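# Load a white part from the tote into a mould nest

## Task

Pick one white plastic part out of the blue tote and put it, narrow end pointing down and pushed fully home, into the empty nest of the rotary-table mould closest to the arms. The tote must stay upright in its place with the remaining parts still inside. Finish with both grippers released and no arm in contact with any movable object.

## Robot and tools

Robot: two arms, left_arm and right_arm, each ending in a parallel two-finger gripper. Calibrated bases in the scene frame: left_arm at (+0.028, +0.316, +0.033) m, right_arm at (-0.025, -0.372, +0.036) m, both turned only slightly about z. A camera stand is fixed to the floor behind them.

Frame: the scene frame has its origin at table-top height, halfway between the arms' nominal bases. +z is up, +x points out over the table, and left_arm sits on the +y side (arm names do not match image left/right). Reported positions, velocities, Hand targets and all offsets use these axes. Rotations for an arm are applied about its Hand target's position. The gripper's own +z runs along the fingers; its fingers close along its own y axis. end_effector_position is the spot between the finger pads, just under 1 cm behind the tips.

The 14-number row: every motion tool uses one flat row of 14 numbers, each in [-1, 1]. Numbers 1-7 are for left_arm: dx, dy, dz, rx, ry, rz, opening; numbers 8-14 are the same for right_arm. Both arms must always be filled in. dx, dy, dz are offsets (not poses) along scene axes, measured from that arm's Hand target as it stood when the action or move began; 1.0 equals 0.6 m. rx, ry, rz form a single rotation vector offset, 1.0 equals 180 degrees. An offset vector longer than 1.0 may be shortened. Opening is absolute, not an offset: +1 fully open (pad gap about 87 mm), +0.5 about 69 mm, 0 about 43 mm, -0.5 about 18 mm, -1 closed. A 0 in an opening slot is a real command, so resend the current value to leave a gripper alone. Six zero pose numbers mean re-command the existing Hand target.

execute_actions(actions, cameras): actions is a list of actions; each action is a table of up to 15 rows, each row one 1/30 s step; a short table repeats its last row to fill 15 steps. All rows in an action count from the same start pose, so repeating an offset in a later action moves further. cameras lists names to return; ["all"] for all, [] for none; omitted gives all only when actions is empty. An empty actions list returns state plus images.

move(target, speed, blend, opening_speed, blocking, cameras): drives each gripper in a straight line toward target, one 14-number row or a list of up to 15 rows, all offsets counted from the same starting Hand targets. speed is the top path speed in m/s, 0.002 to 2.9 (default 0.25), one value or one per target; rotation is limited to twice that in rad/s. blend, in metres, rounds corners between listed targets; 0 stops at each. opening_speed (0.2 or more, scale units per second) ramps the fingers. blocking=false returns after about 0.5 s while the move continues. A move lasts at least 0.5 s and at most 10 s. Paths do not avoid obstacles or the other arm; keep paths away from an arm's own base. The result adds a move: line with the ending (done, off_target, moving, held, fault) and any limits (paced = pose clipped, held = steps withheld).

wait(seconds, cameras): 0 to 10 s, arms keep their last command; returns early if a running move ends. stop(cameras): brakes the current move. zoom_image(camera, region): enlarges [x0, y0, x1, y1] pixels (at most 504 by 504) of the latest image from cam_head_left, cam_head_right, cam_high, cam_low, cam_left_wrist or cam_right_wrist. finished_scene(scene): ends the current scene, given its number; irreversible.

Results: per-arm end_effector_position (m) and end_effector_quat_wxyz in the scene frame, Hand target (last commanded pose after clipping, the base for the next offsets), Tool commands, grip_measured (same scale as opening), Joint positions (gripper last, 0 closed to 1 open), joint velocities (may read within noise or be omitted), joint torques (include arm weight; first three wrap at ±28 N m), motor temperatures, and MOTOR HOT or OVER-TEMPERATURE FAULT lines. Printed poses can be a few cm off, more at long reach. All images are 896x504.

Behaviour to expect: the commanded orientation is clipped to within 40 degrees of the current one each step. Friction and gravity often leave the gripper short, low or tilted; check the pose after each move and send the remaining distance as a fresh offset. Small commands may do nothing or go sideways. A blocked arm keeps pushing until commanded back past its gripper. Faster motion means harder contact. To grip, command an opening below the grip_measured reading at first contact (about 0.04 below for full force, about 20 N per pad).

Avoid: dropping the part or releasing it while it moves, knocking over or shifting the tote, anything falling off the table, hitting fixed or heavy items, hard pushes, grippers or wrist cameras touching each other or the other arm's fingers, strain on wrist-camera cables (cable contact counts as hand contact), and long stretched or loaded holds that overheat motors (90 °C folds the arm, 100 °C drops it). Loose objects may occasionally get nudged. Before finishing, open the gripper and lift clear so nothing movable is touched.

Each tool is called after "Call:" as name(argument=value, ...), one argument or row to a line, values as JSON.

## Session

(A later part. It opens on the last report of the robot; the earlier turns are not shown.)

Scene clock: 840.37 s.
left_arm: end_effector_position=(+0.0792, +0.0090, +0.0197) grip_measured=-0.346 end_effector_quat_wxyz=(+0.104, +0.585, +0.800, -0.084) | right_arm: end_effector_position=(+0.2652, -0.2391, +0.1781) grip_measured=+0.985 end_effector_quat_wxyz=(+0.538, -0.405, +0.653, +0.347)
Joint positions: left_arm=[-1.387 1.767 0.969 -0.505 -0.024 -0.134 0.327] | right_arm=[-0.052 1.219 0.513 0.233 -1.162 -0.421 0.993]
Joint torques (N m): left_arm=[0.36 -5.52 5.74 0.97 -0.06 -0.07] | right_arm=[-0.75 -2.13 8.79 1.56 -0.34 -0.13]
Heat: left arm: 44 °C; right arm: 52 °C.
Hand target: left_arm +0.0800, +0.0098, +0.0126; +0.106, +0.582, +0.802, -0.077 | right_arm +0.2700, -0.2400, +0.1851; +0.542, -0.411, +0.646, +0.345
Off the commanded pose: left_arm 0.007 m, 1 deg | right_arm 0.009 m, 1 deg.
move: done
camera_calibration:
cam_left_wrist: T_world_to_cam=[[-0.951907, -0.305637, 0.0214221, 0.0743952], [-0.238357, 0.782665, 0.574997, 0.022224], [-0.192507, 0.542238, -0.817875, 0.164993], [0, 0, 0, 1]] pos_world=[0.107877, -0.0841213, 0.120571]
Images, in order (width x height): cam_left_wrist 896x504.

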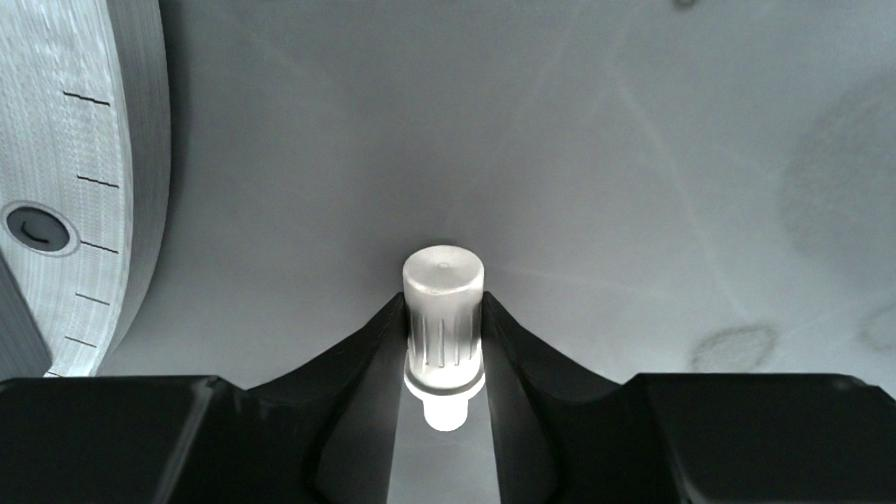

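Call:
move(
  target=[0, 0, -0.005, 0, 0, 0, -0.42, 0, 0, 0, 0, 0, 0, 1],
  speed=0.05,
  cameras=["cam_left_wrist"],
)

Scene clock: 845.20 s.
left_arm: end_effector_position=(+0.0795, +0.0078, +0.0182) grip_measured=-0.346 end_effector_quat_wxyz=(+0.106, +0.585, +0.800, -0.086) | right_arm: end_effector_position=(+0.2652, -0.2391, +0.1781) grip_measured=+0.985 end_effector_quat_wxyz=(+0.538, -0.405, +0.653, +0.347)
Joint positions: left_arm=[-1.387 1.771 0.966 -0.494 -0.024 -0.134 0.327] | right_arm=[-0.052 1.219 0.513 0.233 -1.162 -0.421 0.993]
Joint torques (N m): left_arm=[0.38 -5.34 5.44 1.03 -0.06 -0.07] | right_arm=[-0.76 -2.19 8.79 1.55 -0.33 -0.11]
Heat: left arm: 44 °C; right arm: 52 °C.
Hand target: left_arm +0.0800, +0.0099, +0.0095; +0.106, +0.582, +0.802, -0.077 | right_arm +0.2700, -0.2400, +0.1851; +0.542, -0.411, +0.646, +0.345
Off the commanded pose: left_arm 0.009 m, 1 deg | right_arm 0.009 m, 1 deg.
move: done
camera_calibration:
cam_left_wrist: T_world_to_cam=[[-0.951952, -0.305442, 0.0221679, 0.0741961], [-0.238747, 0.785524, 0.570922, 0.0242495], [-0.191797, 0.538198, -0.820705, 0.164552], [0, 0, 0, 1]] pos_world=[0.107981, -0.0849477, 0.119559]
Images, in order (width x height): cam_left_wrist 896x504.

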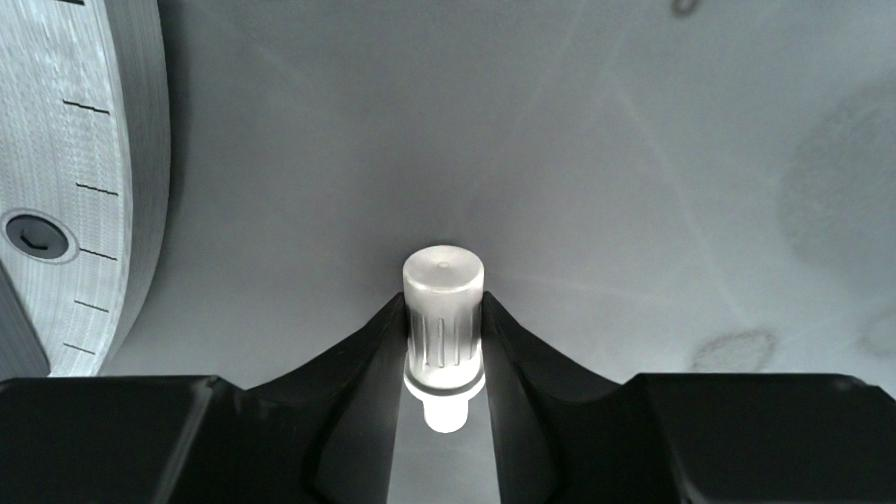

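Call:
move(
  target=[0, 0, 0.004, 0, 0, 0, 0.0, 0, 0, 0, 0, 0, 0, 1],
  speed=0.05,
  opening_speed=0.4,
  cameras=["cam_left_wrist", "cam_head_left"],
)

Scene clock: 852.63 s.
left_arm: end_effector_position=(+0.0795, +0.0078, +0.0182) grip_measured=+0.000 end_effector_quat_wxyz=(+0.106, +0.585, +0.800, -0.086) | right_arm: end_effector_position=(+0.2652, -0.2391, +0.1781) grip_measured=+0.985 end_effector_quat_wxyz=(+0.538, -0.405, +0.653, +0.347)
Joint positions: left_arm=[-1.387 1.771 0.966 -0.494 -0.024 -0.134 0.5] | right_arm=[-0.052 1.219 0.513 0.233 -1.162 -0.421 0.993]
Joint torques (N m): left_arm=[0.42 -5.71 5.9 0.93 -0.06 -0.07] | right_arm=[-0.87 -2.11 8.76 1.53 -0.33 -0.12]
Motor temperatures (°C): left_arm=[29 38 44 38 27 29 30] | right_arm=[30 36 52 34 28 28 31]
Heat: left arm: 44 °C; right arm: 52 °C.
Hand target: left_arm +0.0800, +0.0099, +0.0119; +0.106, +0.582, +0.802, -0.077 | right_arm +0.2700, -0.2400, +0.1851; +0.542, -0.411, +0.646, +0.345
Off the commanded pose: left_arm 0.007 m, 1 deg | right_arm 0.009 m, 1 deg.
move: done
camera_calibration:
cam_left_wrist: T_world_to_cam=[[-0.951952, -0.305442, 0.0221679, 0.0741961], [-0.238747, 0.785524, 0.570922, 0.0242495], [-0.191797, 0.538198, -0.820705, 0.164552], [0, 0, 0, 1]] pos_world=[0.107981, -0.0849477, 0.119559]
Images, in order (width x height): cam_head_left 896x504, cam_left_wrist 896x504.

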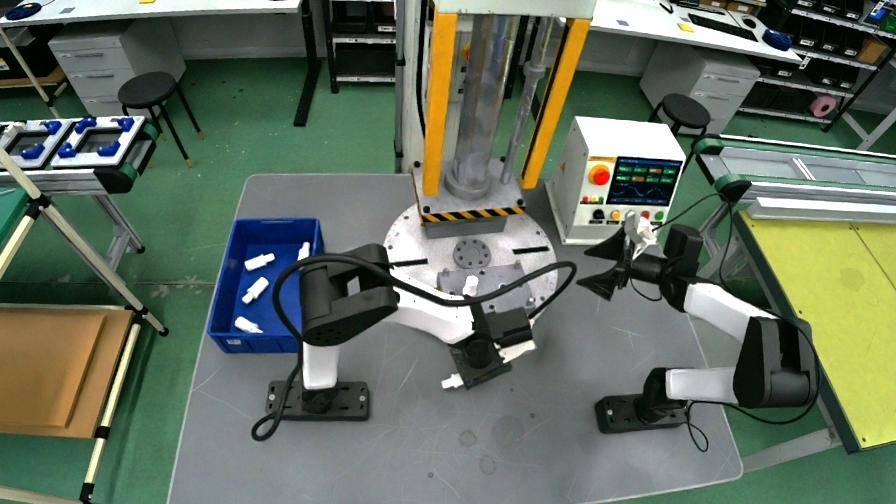

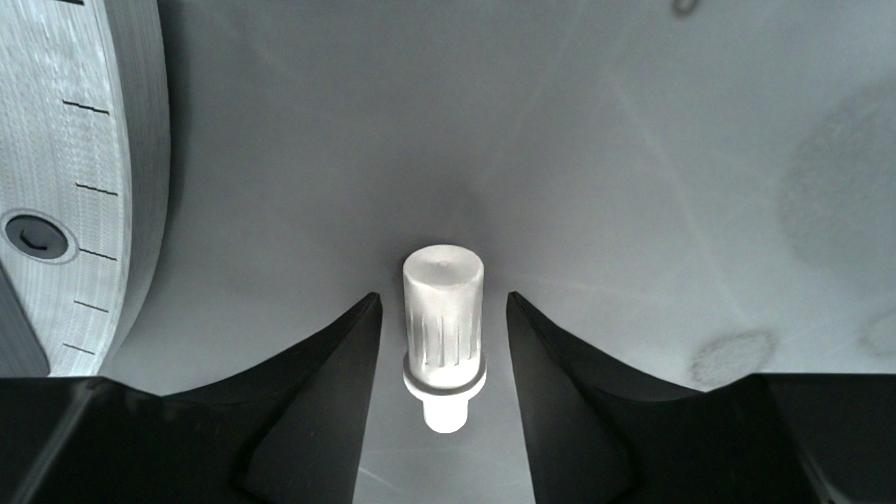

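Call:
move(
  target=[0, 0, 0.001, 0.185, 0.060, 0, 0.0, 0, 0, 0, 0, 0, 0, 1],
  speed=0.12,
  cameras=["cam_left_wrist", "cam_head_left", "cam_low"],
)

Scene clock: 871.63 s.
left_arm: end_effector_position=(+0.0790, +0.0114, +0.0161) grip_measured=+0.000 end_effector_quat_wxyz=(-0.130, +0.579, +0.798, +0.103) | right_arm: end_effector_position=(+0.2652, -0.2391, +0.1781) grip_measured=+0.985 end_effector_quat_wxyz=(+0.538, -0.405, +0.653, +0.347)
Joint positions: left_arm=[-1.361 2.314 1.657 -1.246 0.026 -0.114 0.5] | right_arm=[-0.052 1.219 0.513 0.233 -1.162 -0.421 0.993]
Joint torques (N m): left_arm=[1.33 -8.21 8.06 -0.41 0.23 0.11] | right_arm=[-0.79 -2.19 8.61 1.55 -0.31 -0.11]
Heat: left arm: 44 °C; right arm: 52 °C.
Hand target: left_arm +0.0801, +0.0099, +0.0126; -0.140, +0.579, +0.797, +0.102 | right_arm +0.2700, -0.2400, +0.1851; +0.542, -0.411, +0.646, +0.345
Off the commanded pose: left_arm 0.004 m, 1 deg | right_arm 0.009 m, 1 deg.
move: done
camera_calibration:
cam_left_wrist: T_world_to_cam=[[-0.948651, -0.316231, -0.00777386, 0.075242], [-0.117664, 0.329951, 0.936636, 0.0121591], [-0.293628, 0.889455, -0.350217, 0.157184], [0, 0, 0, 1]] pos_world=[0.118963, -0.120027, 0.0442449]
Images, in order (width x height): cam_head_left 896x504, cam_low 896x504, cam_left_wrist 896x504.

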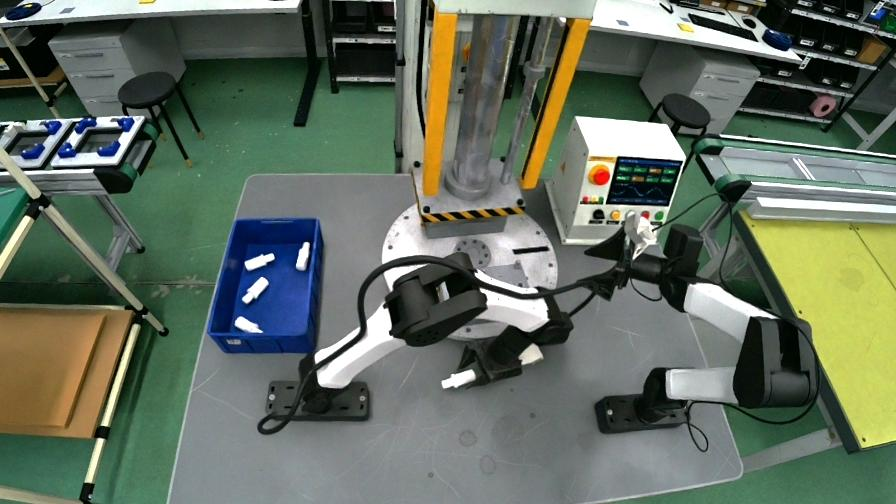

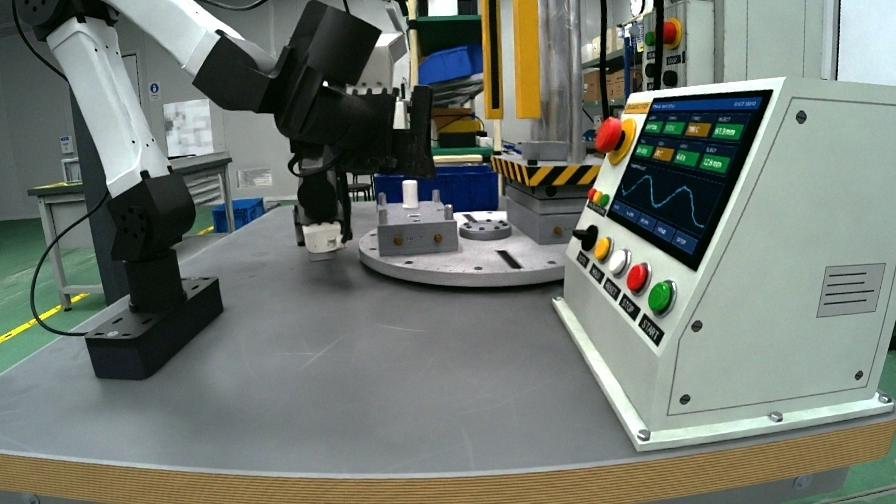

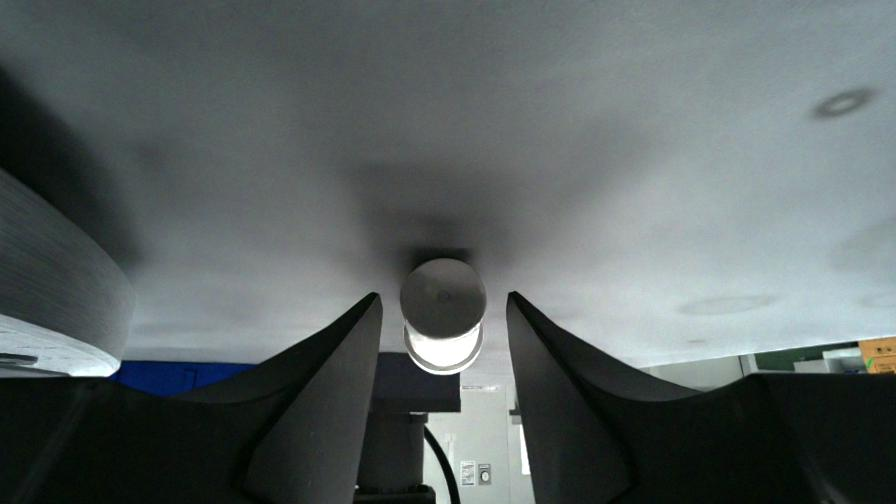

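Call:
move(
  target=[0, 0, 0, 0, 0, 0, -0.42, 0, 0, 0, 0, 0, 0, 1],
  speed=0.1,
  opening_speed=0.5,
  cameras=["cam_left_wrist"],
)

Scene clock: 877.30 s.
left_arm: end_effector_position=(+0.0789, +0.0116, +0.0162) grip_measured=-0.344 end_effector_quat_wxyz=(-0.130, +0.579, +0.798, +0.103) | right_arm: end_effector_position=(+0.2652, -0.2391, +0.1781) grip_measured=+0.985 end_effector_quat_wxyz=(+0.538, -0.405, +0.653, +0.347)
Joint positions: left_arm=[-1.361 2.314 1.657 -1.247 0.026 -0.114 0.328] | right_arm=[-0.052 1.219 0.513 0.233 -1.162 -0.421 0.993]
Joint torques (N m): left_arm=[1.32 -8.21 8.09 -0.41 0.23 0.11] | right_arm=[-0.79 -2.26 8.72 1.54 -0.34 -0.13]
Heat: left arm: 45 °C; right arm: 52 °C.
Hand target: left_arm +0.0801, +0.0099, +0.0126; -0.140, +0.579, +0.797, +0.102 | right_arm +0.2700, -0.2400, +0.1851; +0.542, -0.411, +0.646, +0.345
Off the commanded pose: left_arm 0.004 m, 1 deg | right_arm 0.009 m, 1 deg.
move: done
camera_calibration:
cam_left_wrist: T_world_to_cam=[[-0.948767, -0.315882, -0.00770409, 0.0753278], [-0.117255, 0.32933, 0.936906, 0.0119867], [-0.293415, 0.889809, -0.349496, 0.15708], [0, 0, 0, 1]] pos_world=[0.118964, -0.119924, 0.0442487]
Images, in order (width x height): cam_left_wrist 896x504.

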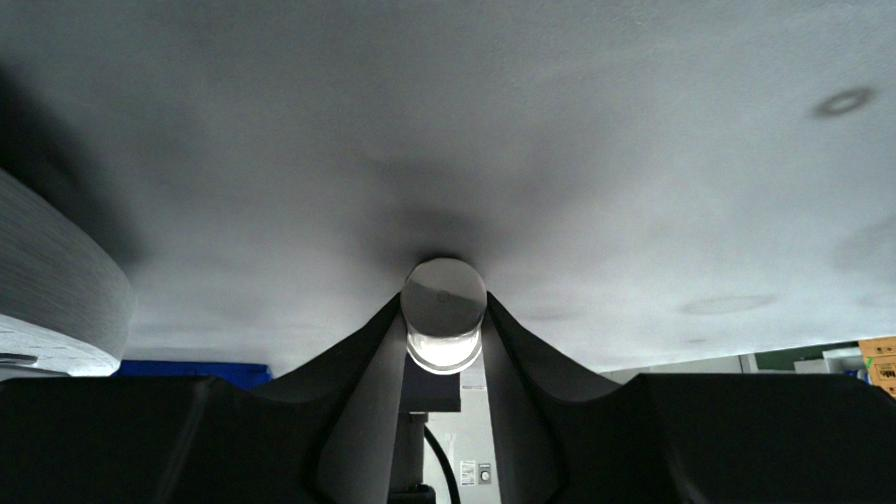

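Call:
move(
  target=[
    [0, 0, 0.15, 0, 0, 0, -0.42, 0, 0, 0, 0, 0, 0, 1],
    [0.225, -0.133, 0.379, -0.3998, -0.3535, 0.1985, -0.42, 0, 0, 0, 0, 0, 0, 1],
  ],
  speed=[0.15, 0.2],
  blend=[0.04, 0],
  cameras=["all"],
)

Scene clock: 910.07 s.
left_arm: end_effector_position=(+0.2160, -0.0729, +0.2278) grip_measured=-0.344 end_effector_quat_wxyz=(+0.576, +0.186, +0.787, -0.120) | right_arm: end_effector_position=(+0.2652, -0.2391, +0.1781) grip_measured=+0.985 end_effector_quat_wxyz=(+0.538, -0.405, +0.653, +0.347)
Joint positions: left_arm=[-1.411 1.561 1.117 -0.085 -0.916 -0.409 0.328] | right_arm=[-0.052 1.219 0.513 0.233 -1.162 -0.421 0.993]
Joint torques (N m): left_arm=[0.12 -8.65 7.08 1.76 -0.38 0.03] | right_arm=[-0.8 -2.14 8.73 1.56 -0.33 -0.14]
Motor temperatures (°C): left_arm=[29 44 45 36 27 29 30] | right_arm=[30 36 52 34 28 28 31]
Heat: left arm: 45 °C; right arm: 52 °C.
Hand target: left_arm +0.2150, -0.0699, +0.2400; +0.587, +0.173, +0.780, -0.130 | right_arm +0.2700, -0.2400, +0.1851; +0.542, -0.411, +0.646, +0.345
Off the commanded pose: left_arm 0.013 m, 2 deg | right_arm 0.009 m, 1 deg.
move: off_target (left_arm)
camera_calibration:
cam_left_wrist: T_world_to_cam=[[-0.435524, -0.900036, -0.015912, 0.0287278], [-0.834286, 0.41022, -0.368356, 0.315824], [0.338061, -0.147153, -0.929549, 0.266562], [0, 0, 0, 1]] pos_world=[0.185885, -0.0644762, 0.364575]
cam_right_wrist: T_world_to_cam=[[0.896121, -0.443738, -0.00805665, -0.346348], [-0.384303, -0.766757, -0.514194, 0.035494], [0.22199, 0.463876, -0.857636, 0.350045], [0, 0, 0, 1]] pos_world=[0.246304, -0.28885, 0.315672]

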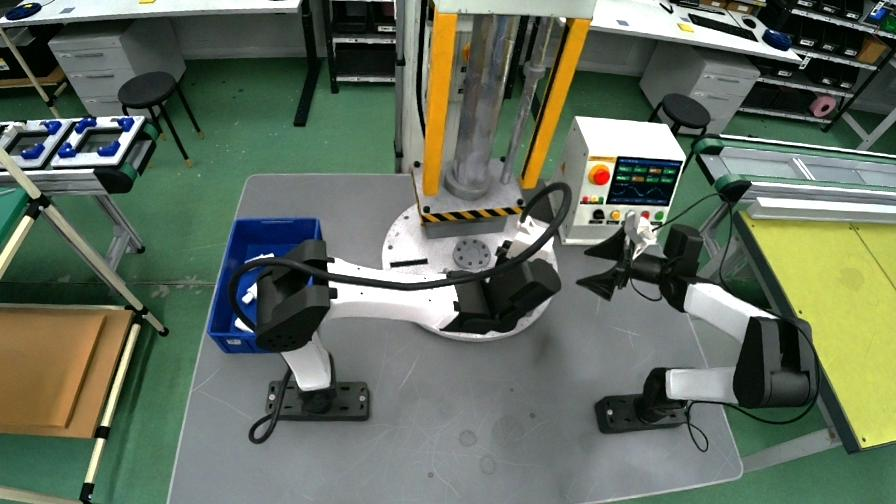

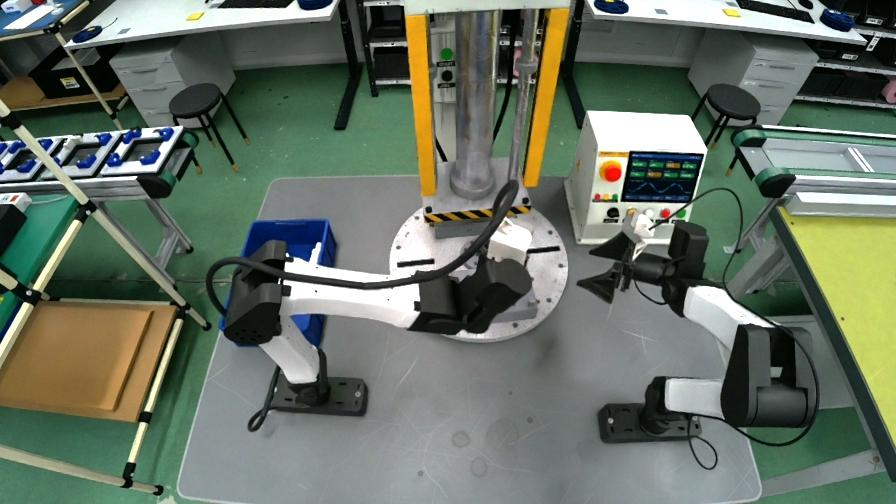

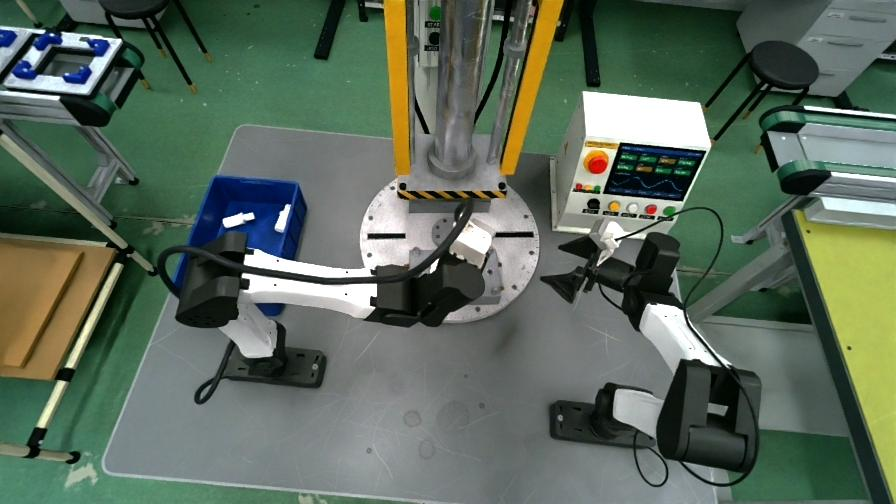

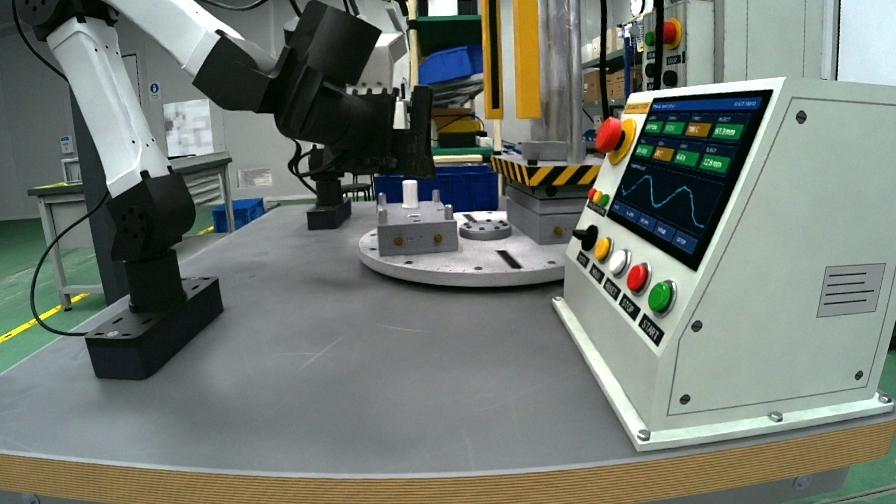

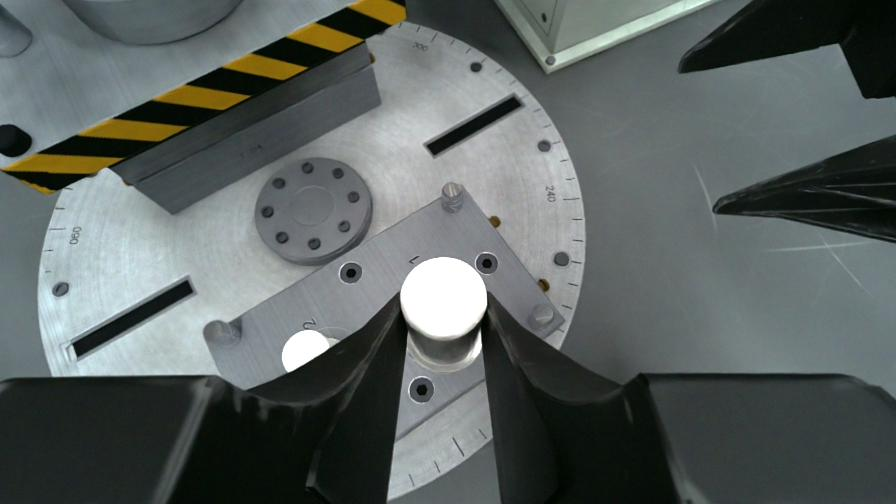

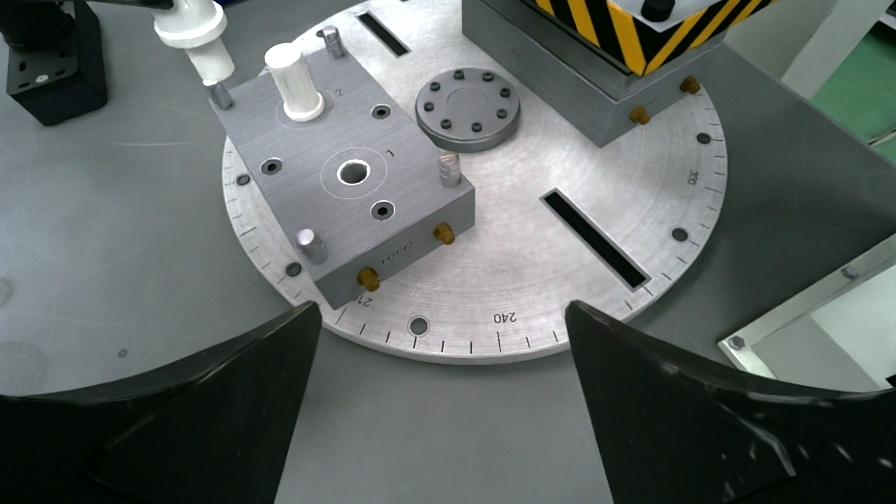

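Call:
move(
  target=[
    [0.0725, -0.0185, 0.01, 0, 0, 0, -0.42, 0, 0, 0, 0, 0, 0, 1],
    [0.0725, -0.0185, -0.088, 0, 0, 0, -0.42, 0, 0, 0, 0, 0, 0, 1],
  ],
  speed=[0.15, 0.1],
  cameras=["cam_right_wrist", "cam_left_wrist", "cam_high", "cam_low"],
)

Call:
zoom_image(
  camera="cam_right_wrist",
  region=[200, 40, 480, 240],
)

Scene clock: 941.00 s.
left_arm: end_effector_position=(+0.2565, -0.0801, +0.1932) grip_measured=-0.344 end_effector_quat_wxyz=(+0.587, +0.171, +0.780, -0.132) | right_arm: end_effector_position=(+0.2652, -0.2391, +0.1781) grip_measured=+0.985 end_effector_quat_wxyz=(+0.538, -0.405, +0.653, +0.347)
Joint positions: left_arm=[-1.301 1.649 1.013 0.214 -0.831 -0.325 0.328] | right_arm=[-0.052 1.219 0.513 0.233 -1.162 -0.421 0.993]
Joint torques (N m): left_arm=[1.09 -5.81 7.05 1.88 -0.06 0.06] | right_arm=[-0.77 -2.14 8.69 1.57 -0.34 -0.14]
Heat: left arm: 46 °C; right arm: 52 °C.
Hand target: left_arm +0.2585, -0.0810, +0.1871; +0.587, +0.173, +0.780, -0.130 | right_arm +0.2700, -0.2400, +0.1851; +0.542, -0.411, +0.646, +0.345
Off the commanded pose: left_arm 0.006 m, 0 deg | right_arm 0.009 m, 1 deg.
move: done
camera_calibration:
cam_left_wrist: T_world_to_cam=[[-0.426998, -0.904166, 0.0124971, 0.0313698], [-0.831168, 0.387006, -0.399232, 0.343022], [0.356135, -0.180859, -0.916765, 0.209798], [0, 0, 0, 1]] pos_world=[0.223787, -0.0664444, 0.328888]
cam_right_wrist: T_world_to_cam=[[0.896121, -0.443738, -0.00805665, -0.346348], [-0.384303, -0.766757, -0.514194, 0.035494], [0.22199, 0.463876, -0.857636, 0.350045], [0, 0, 0, 1]] pos_world=[0.246304, -0.28885, 0.315672]
Images, in order (width x height): cam_high 896x504, cam_low 896x504, cam_left_wrist 896x504, cam_right_wrist 896x504.

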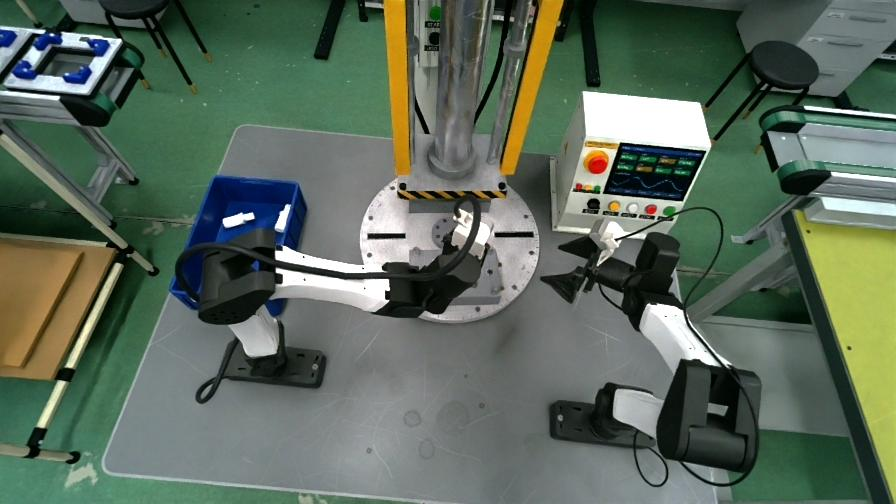

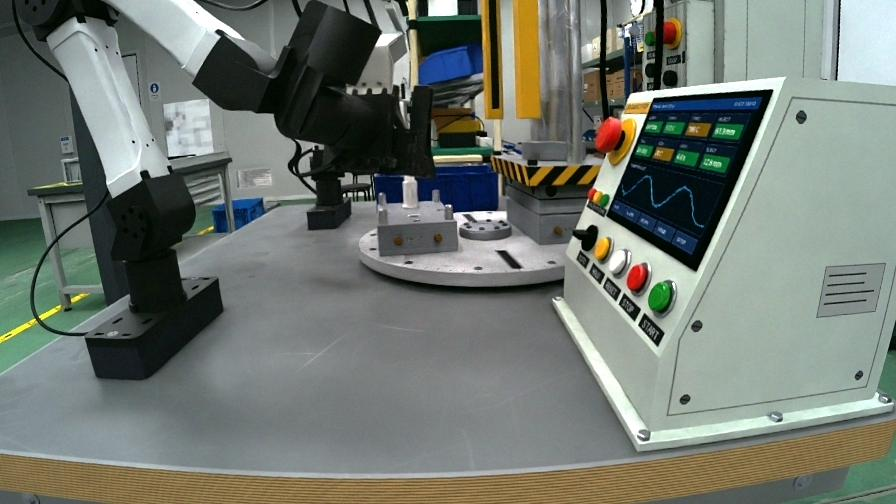

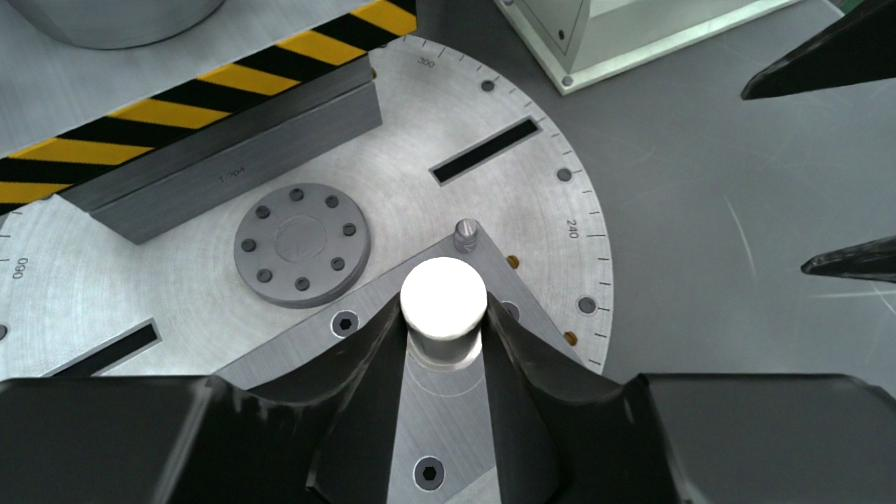

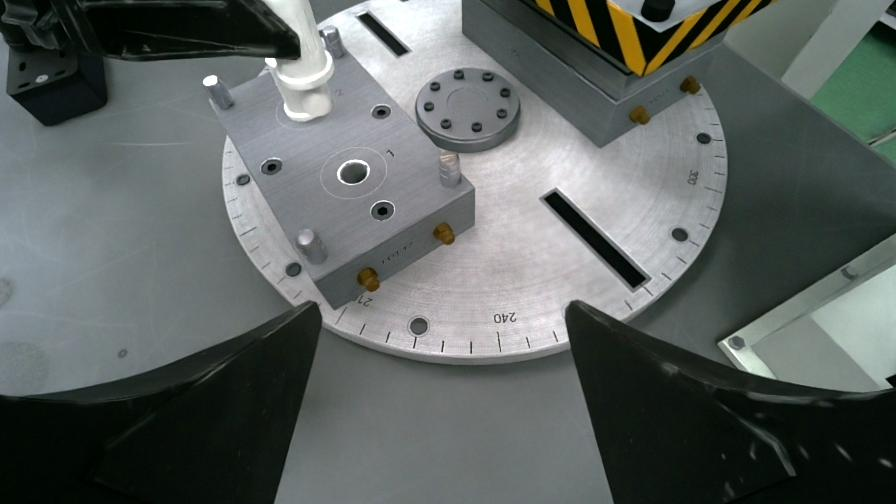

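Scaled by 1.800 from the camera's 896x504 image, which has a finer 1280x720 frame.

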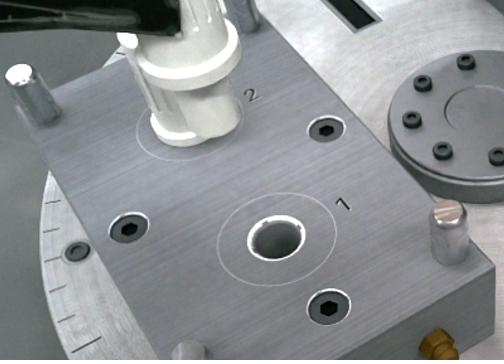

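Call:
zoom_image(
  camera="cam_left_wrist",
  region=[356, 240, 536, 420],
)

Scaled by 2.800 from the camera's 896x504 image, which has a finer 1280x720 frame.

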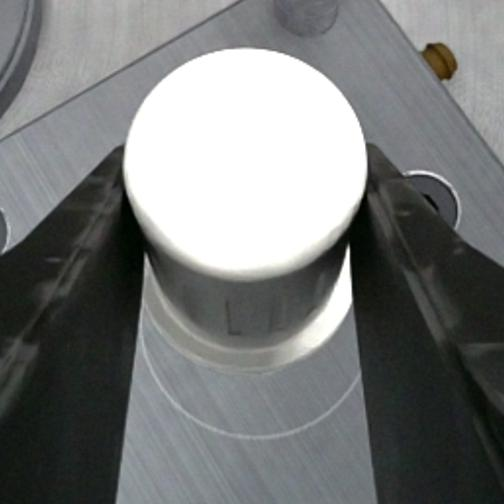

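Call:
zoom_image(
  camera="cam_right_wrist",
  region=[250, 30, 370, 130],
)

Scaled by 4.200 from the camera's 896x504 image, which has a finer 1280x720 frame.

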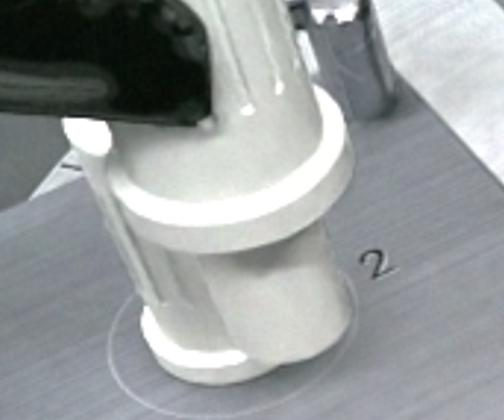

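Call:
move(
  target=[0, 0, 0, 0, 0, 0, -0.42, -0.117, 0, -0.03, 0.0005, 0.0921, -0.3944, 1],
  speed=0.25,
  cameras=["cam_right_wrist", "cam_low", "cam_high", "cam_head_right", "cam_head_left"],
)

Call:
zoom_image(
  camera="cam_low",
  region=[360, 120, 480, 260],
)

Scene clock: 1056.47 s.
left_arm: end_effector_position=(+0.2565, -0.0801, +0.1933) grip_measured=-0.344 end_effector_quat_wxyz=(+0.587, +0.171, +0.780, -0.132) | right_arm: end_effector_position=(+0.1978, -0.2433, +0.1576) grip_measured=+0.985 end_effector_quat_wxyz=(+0.544, +0.082, +0.835, +0.015)
Joint positions: left_arm=[-1.301 1.649 1.013 0.215 -0.831 -0.325 0.328] | right_arm=[1.058 0.885 0.506 -0.405 0.953 0.809 0.993]
Joint torques (N m): left_arm=[1.1 -5.82 7.02 1.87 -0.06 0.07] | right_arm=[0.13 -0.47 9.24 1.41 0.54 0.14]
Motor temperatures (°C): left_arm=[29 38 44 42 27 29 30] | right_arm=[30 35 52 35 28 28 31]
Heat: left arm: 44 °C; right arm: 52 °C.
Hand target: left_arm +0.2585, -0.0810, +0.1871; +0.587, +0.173, +0.780, -0.131 | right_arm +0.1998, -0.2400, +0.1671; +0.549, +0.090, +0.831, +0.020
Off the commanded pose: left_arm 0.007 m, 0 deg | right_arm 0.010 m, 1 deg.
move: done
camera_calibration:
cam_right_wrist: T_world_to_cam=[[-0.130965, -0.986038, -0.10285, -0.201834], [-0.94394, 0.155735, -0.291074, 0.295813], [0.303027, 0.0589636, -0.951156, 0.249604], [0, 0, 0, 1]] pos_world=[0.17716, -0.259802, 0.302758]
Images, in order (width x height): cam_head_left 896x504, cam_head_right 896x504, cam_high 896x504, cam_low 896x504, cam_right_wrist 896x504.

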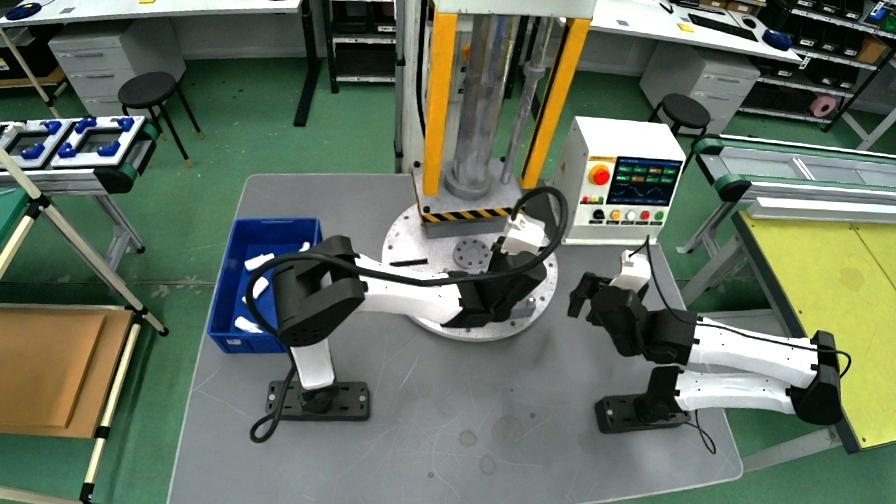

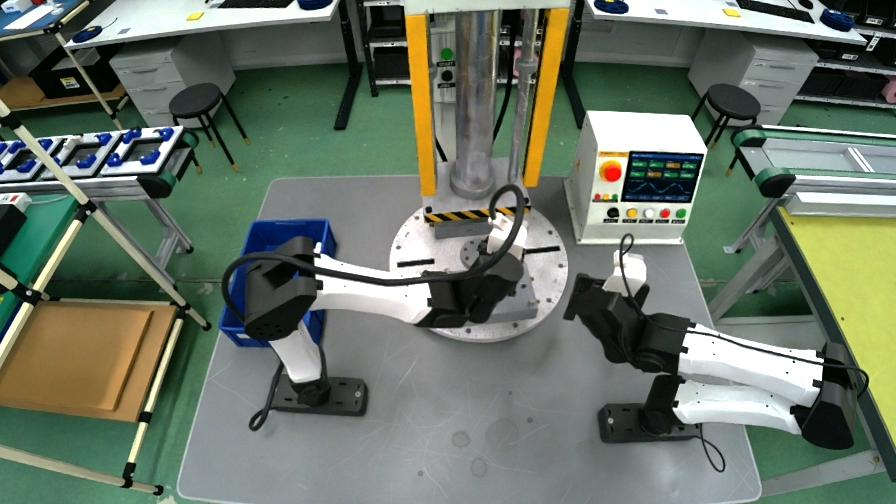

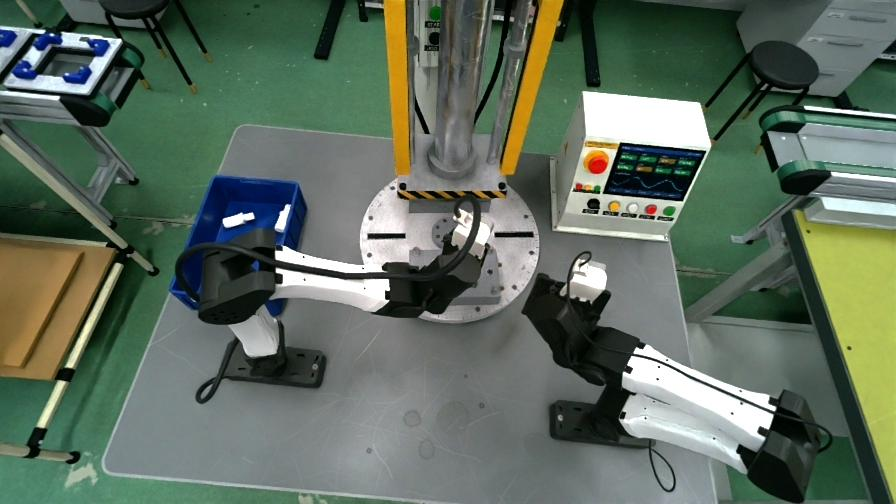

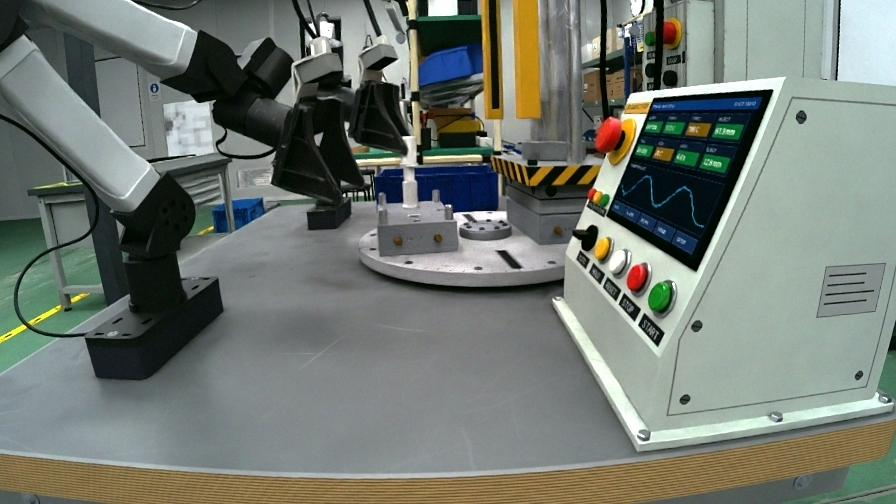

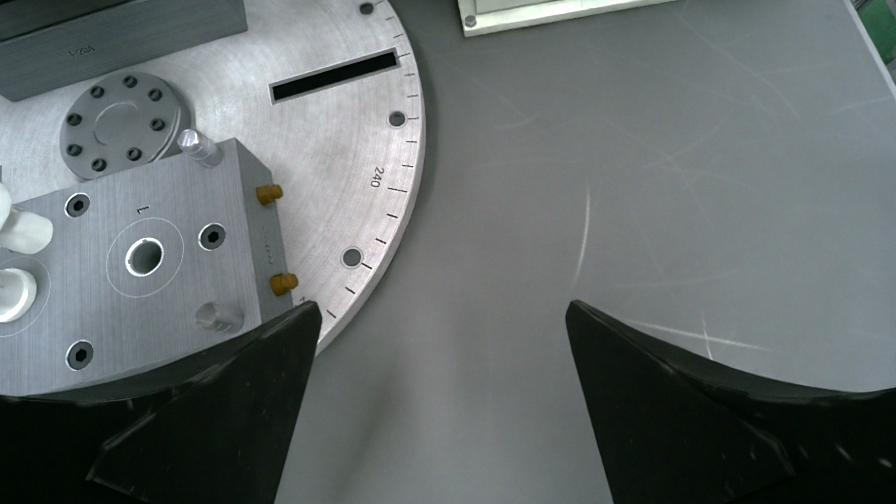

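Scaled by 3.600 from the camera's 896x504 image, which has a finer 1280x720 frame.

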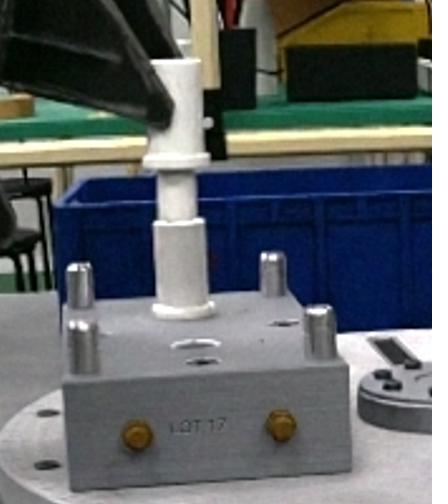

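Call:
zoom_image(
  camera="cam_low",
  region=[390, 126, 450, 216],
)

Scaled by 5.600 from the camera's 896x504 image, which has a finer 1280x720 frame.

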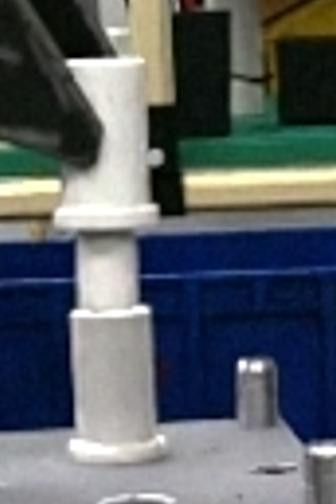

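Call:
move(
  target=[0.0075, -0.01, -0.075, 0, 0, 0, -0.42, 0, 0, 0, 0, 0, 0, 1],
  speed=0.08,
  cameras=["cam_left_wrist", "cam_low"],
)

Call:
zoom_image(
  camera="cam_low",
  region=[380, 140, 460, 240],
)

Call:
zoom_image(
  camera="cam_left_wrist",
  region=[356, 240, 536, 420],
)

Scene clock: 1117.70 s.
left_arm: end_effector_position=(+0.2594, -0.0880, +0.1488) grip_measured=-0.344 end_effector_quat_wxyz=(+0.587, +0.172, +0.780, -0.134) | right_arm: end_effector_position=(+0.1977, -0.2435, +0.1575) grip_measured=+0.985 end_effector_quat_wxyz=(+0.543, +0.083, +0.835, +0.015)
Joint positions: left_arm=[-1.298 1.761 0.941 0.404 -0.826 -0.322 0.328] | right_arm=[1.058 0.885 0.506 -0.406 0.954 0.81 0.993]
Joint torques (N m): left_arm=[1.51 -6.17 6.56 1.85 -0.04 0.07] | right_arm=[0.2 -0.53 9.18 1.37 0.54 0.13]
Heat: left arm: 44 °C; right arm: 54 °C.
Hand target: left_arm +0.2631, -0.0870, +0.1421; +0.587, +0.173, +0.780, -0.130 | right_arm +0.1998, -0.2400, +0.1671; +0.549, +0.090, +0.831, +0.020
Off the commanded pose: left_arm 0.008 m, 0 deg | right_arm 0.010 m, 1 deg.
move: done
camera_calibration:
cam_left_wrist: T_world_to_cam=[[-0.429406, -0.902985, 0.0150933, 0.0263451], [-0.829943, 0.387971, -0.400841, 0.330831], [0.356098, -0.18465, -0.916023, 0.166242], [0, 0, 0, 1]] pos_world=[0.226685, -0.073867, 0.284495]
Images, in order (width x height): cam_low 896x504, cam_left_wrist 896x504.

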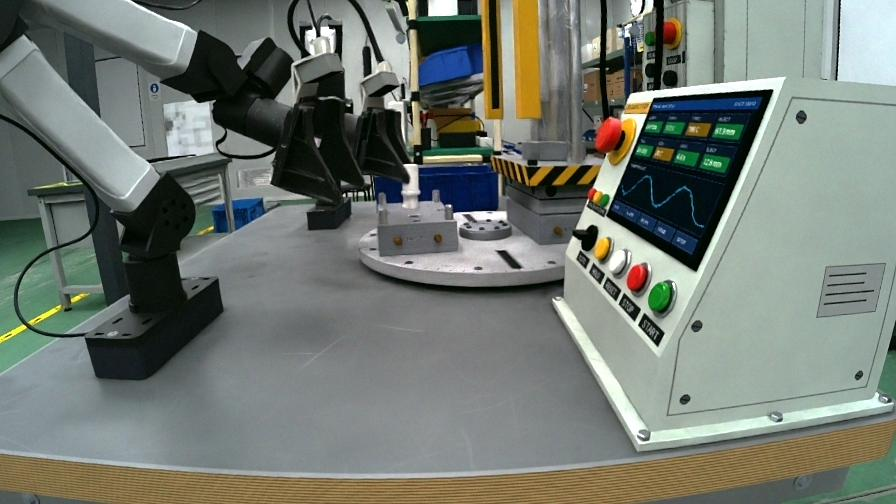

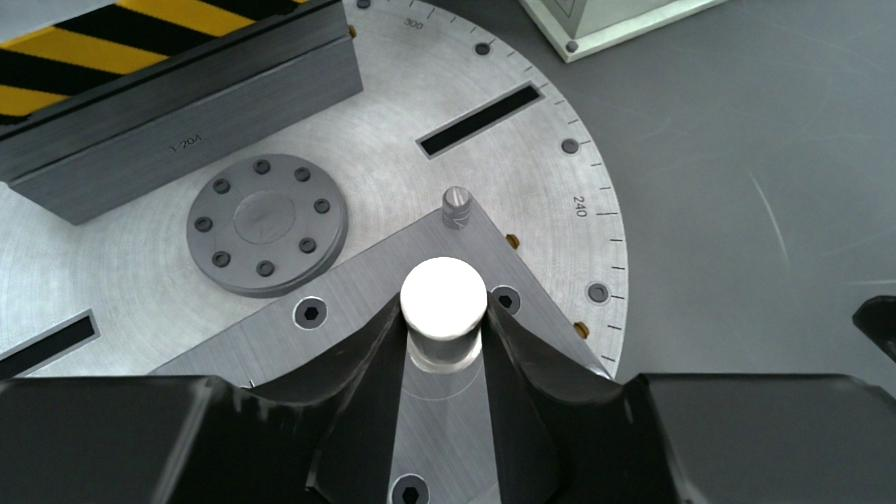

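Scaled by 5.040 from the camera's 896x504 image, which has a finer 1280x720 frame.

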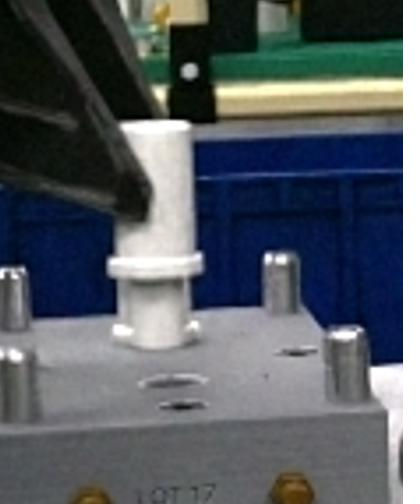

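Scaled by 2.800 from the camera's 896x504 image, which has a finer 1280x720 frame.

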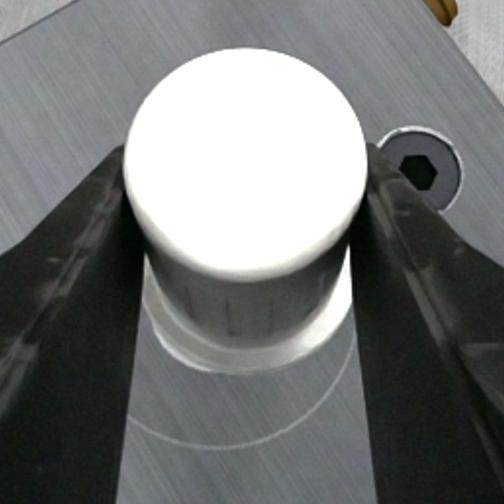

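Call:
zoom_image(
  camera="cam_low",
  region=[396, 186, 436, 226],
)

Scaled by 12.600 from the camera's 896x504 image, which has a finer 1280x720 frame.

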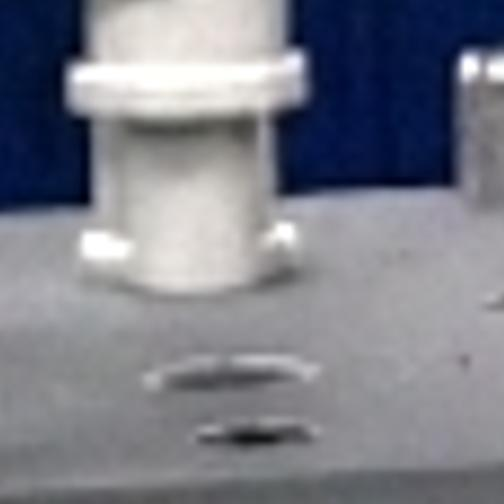

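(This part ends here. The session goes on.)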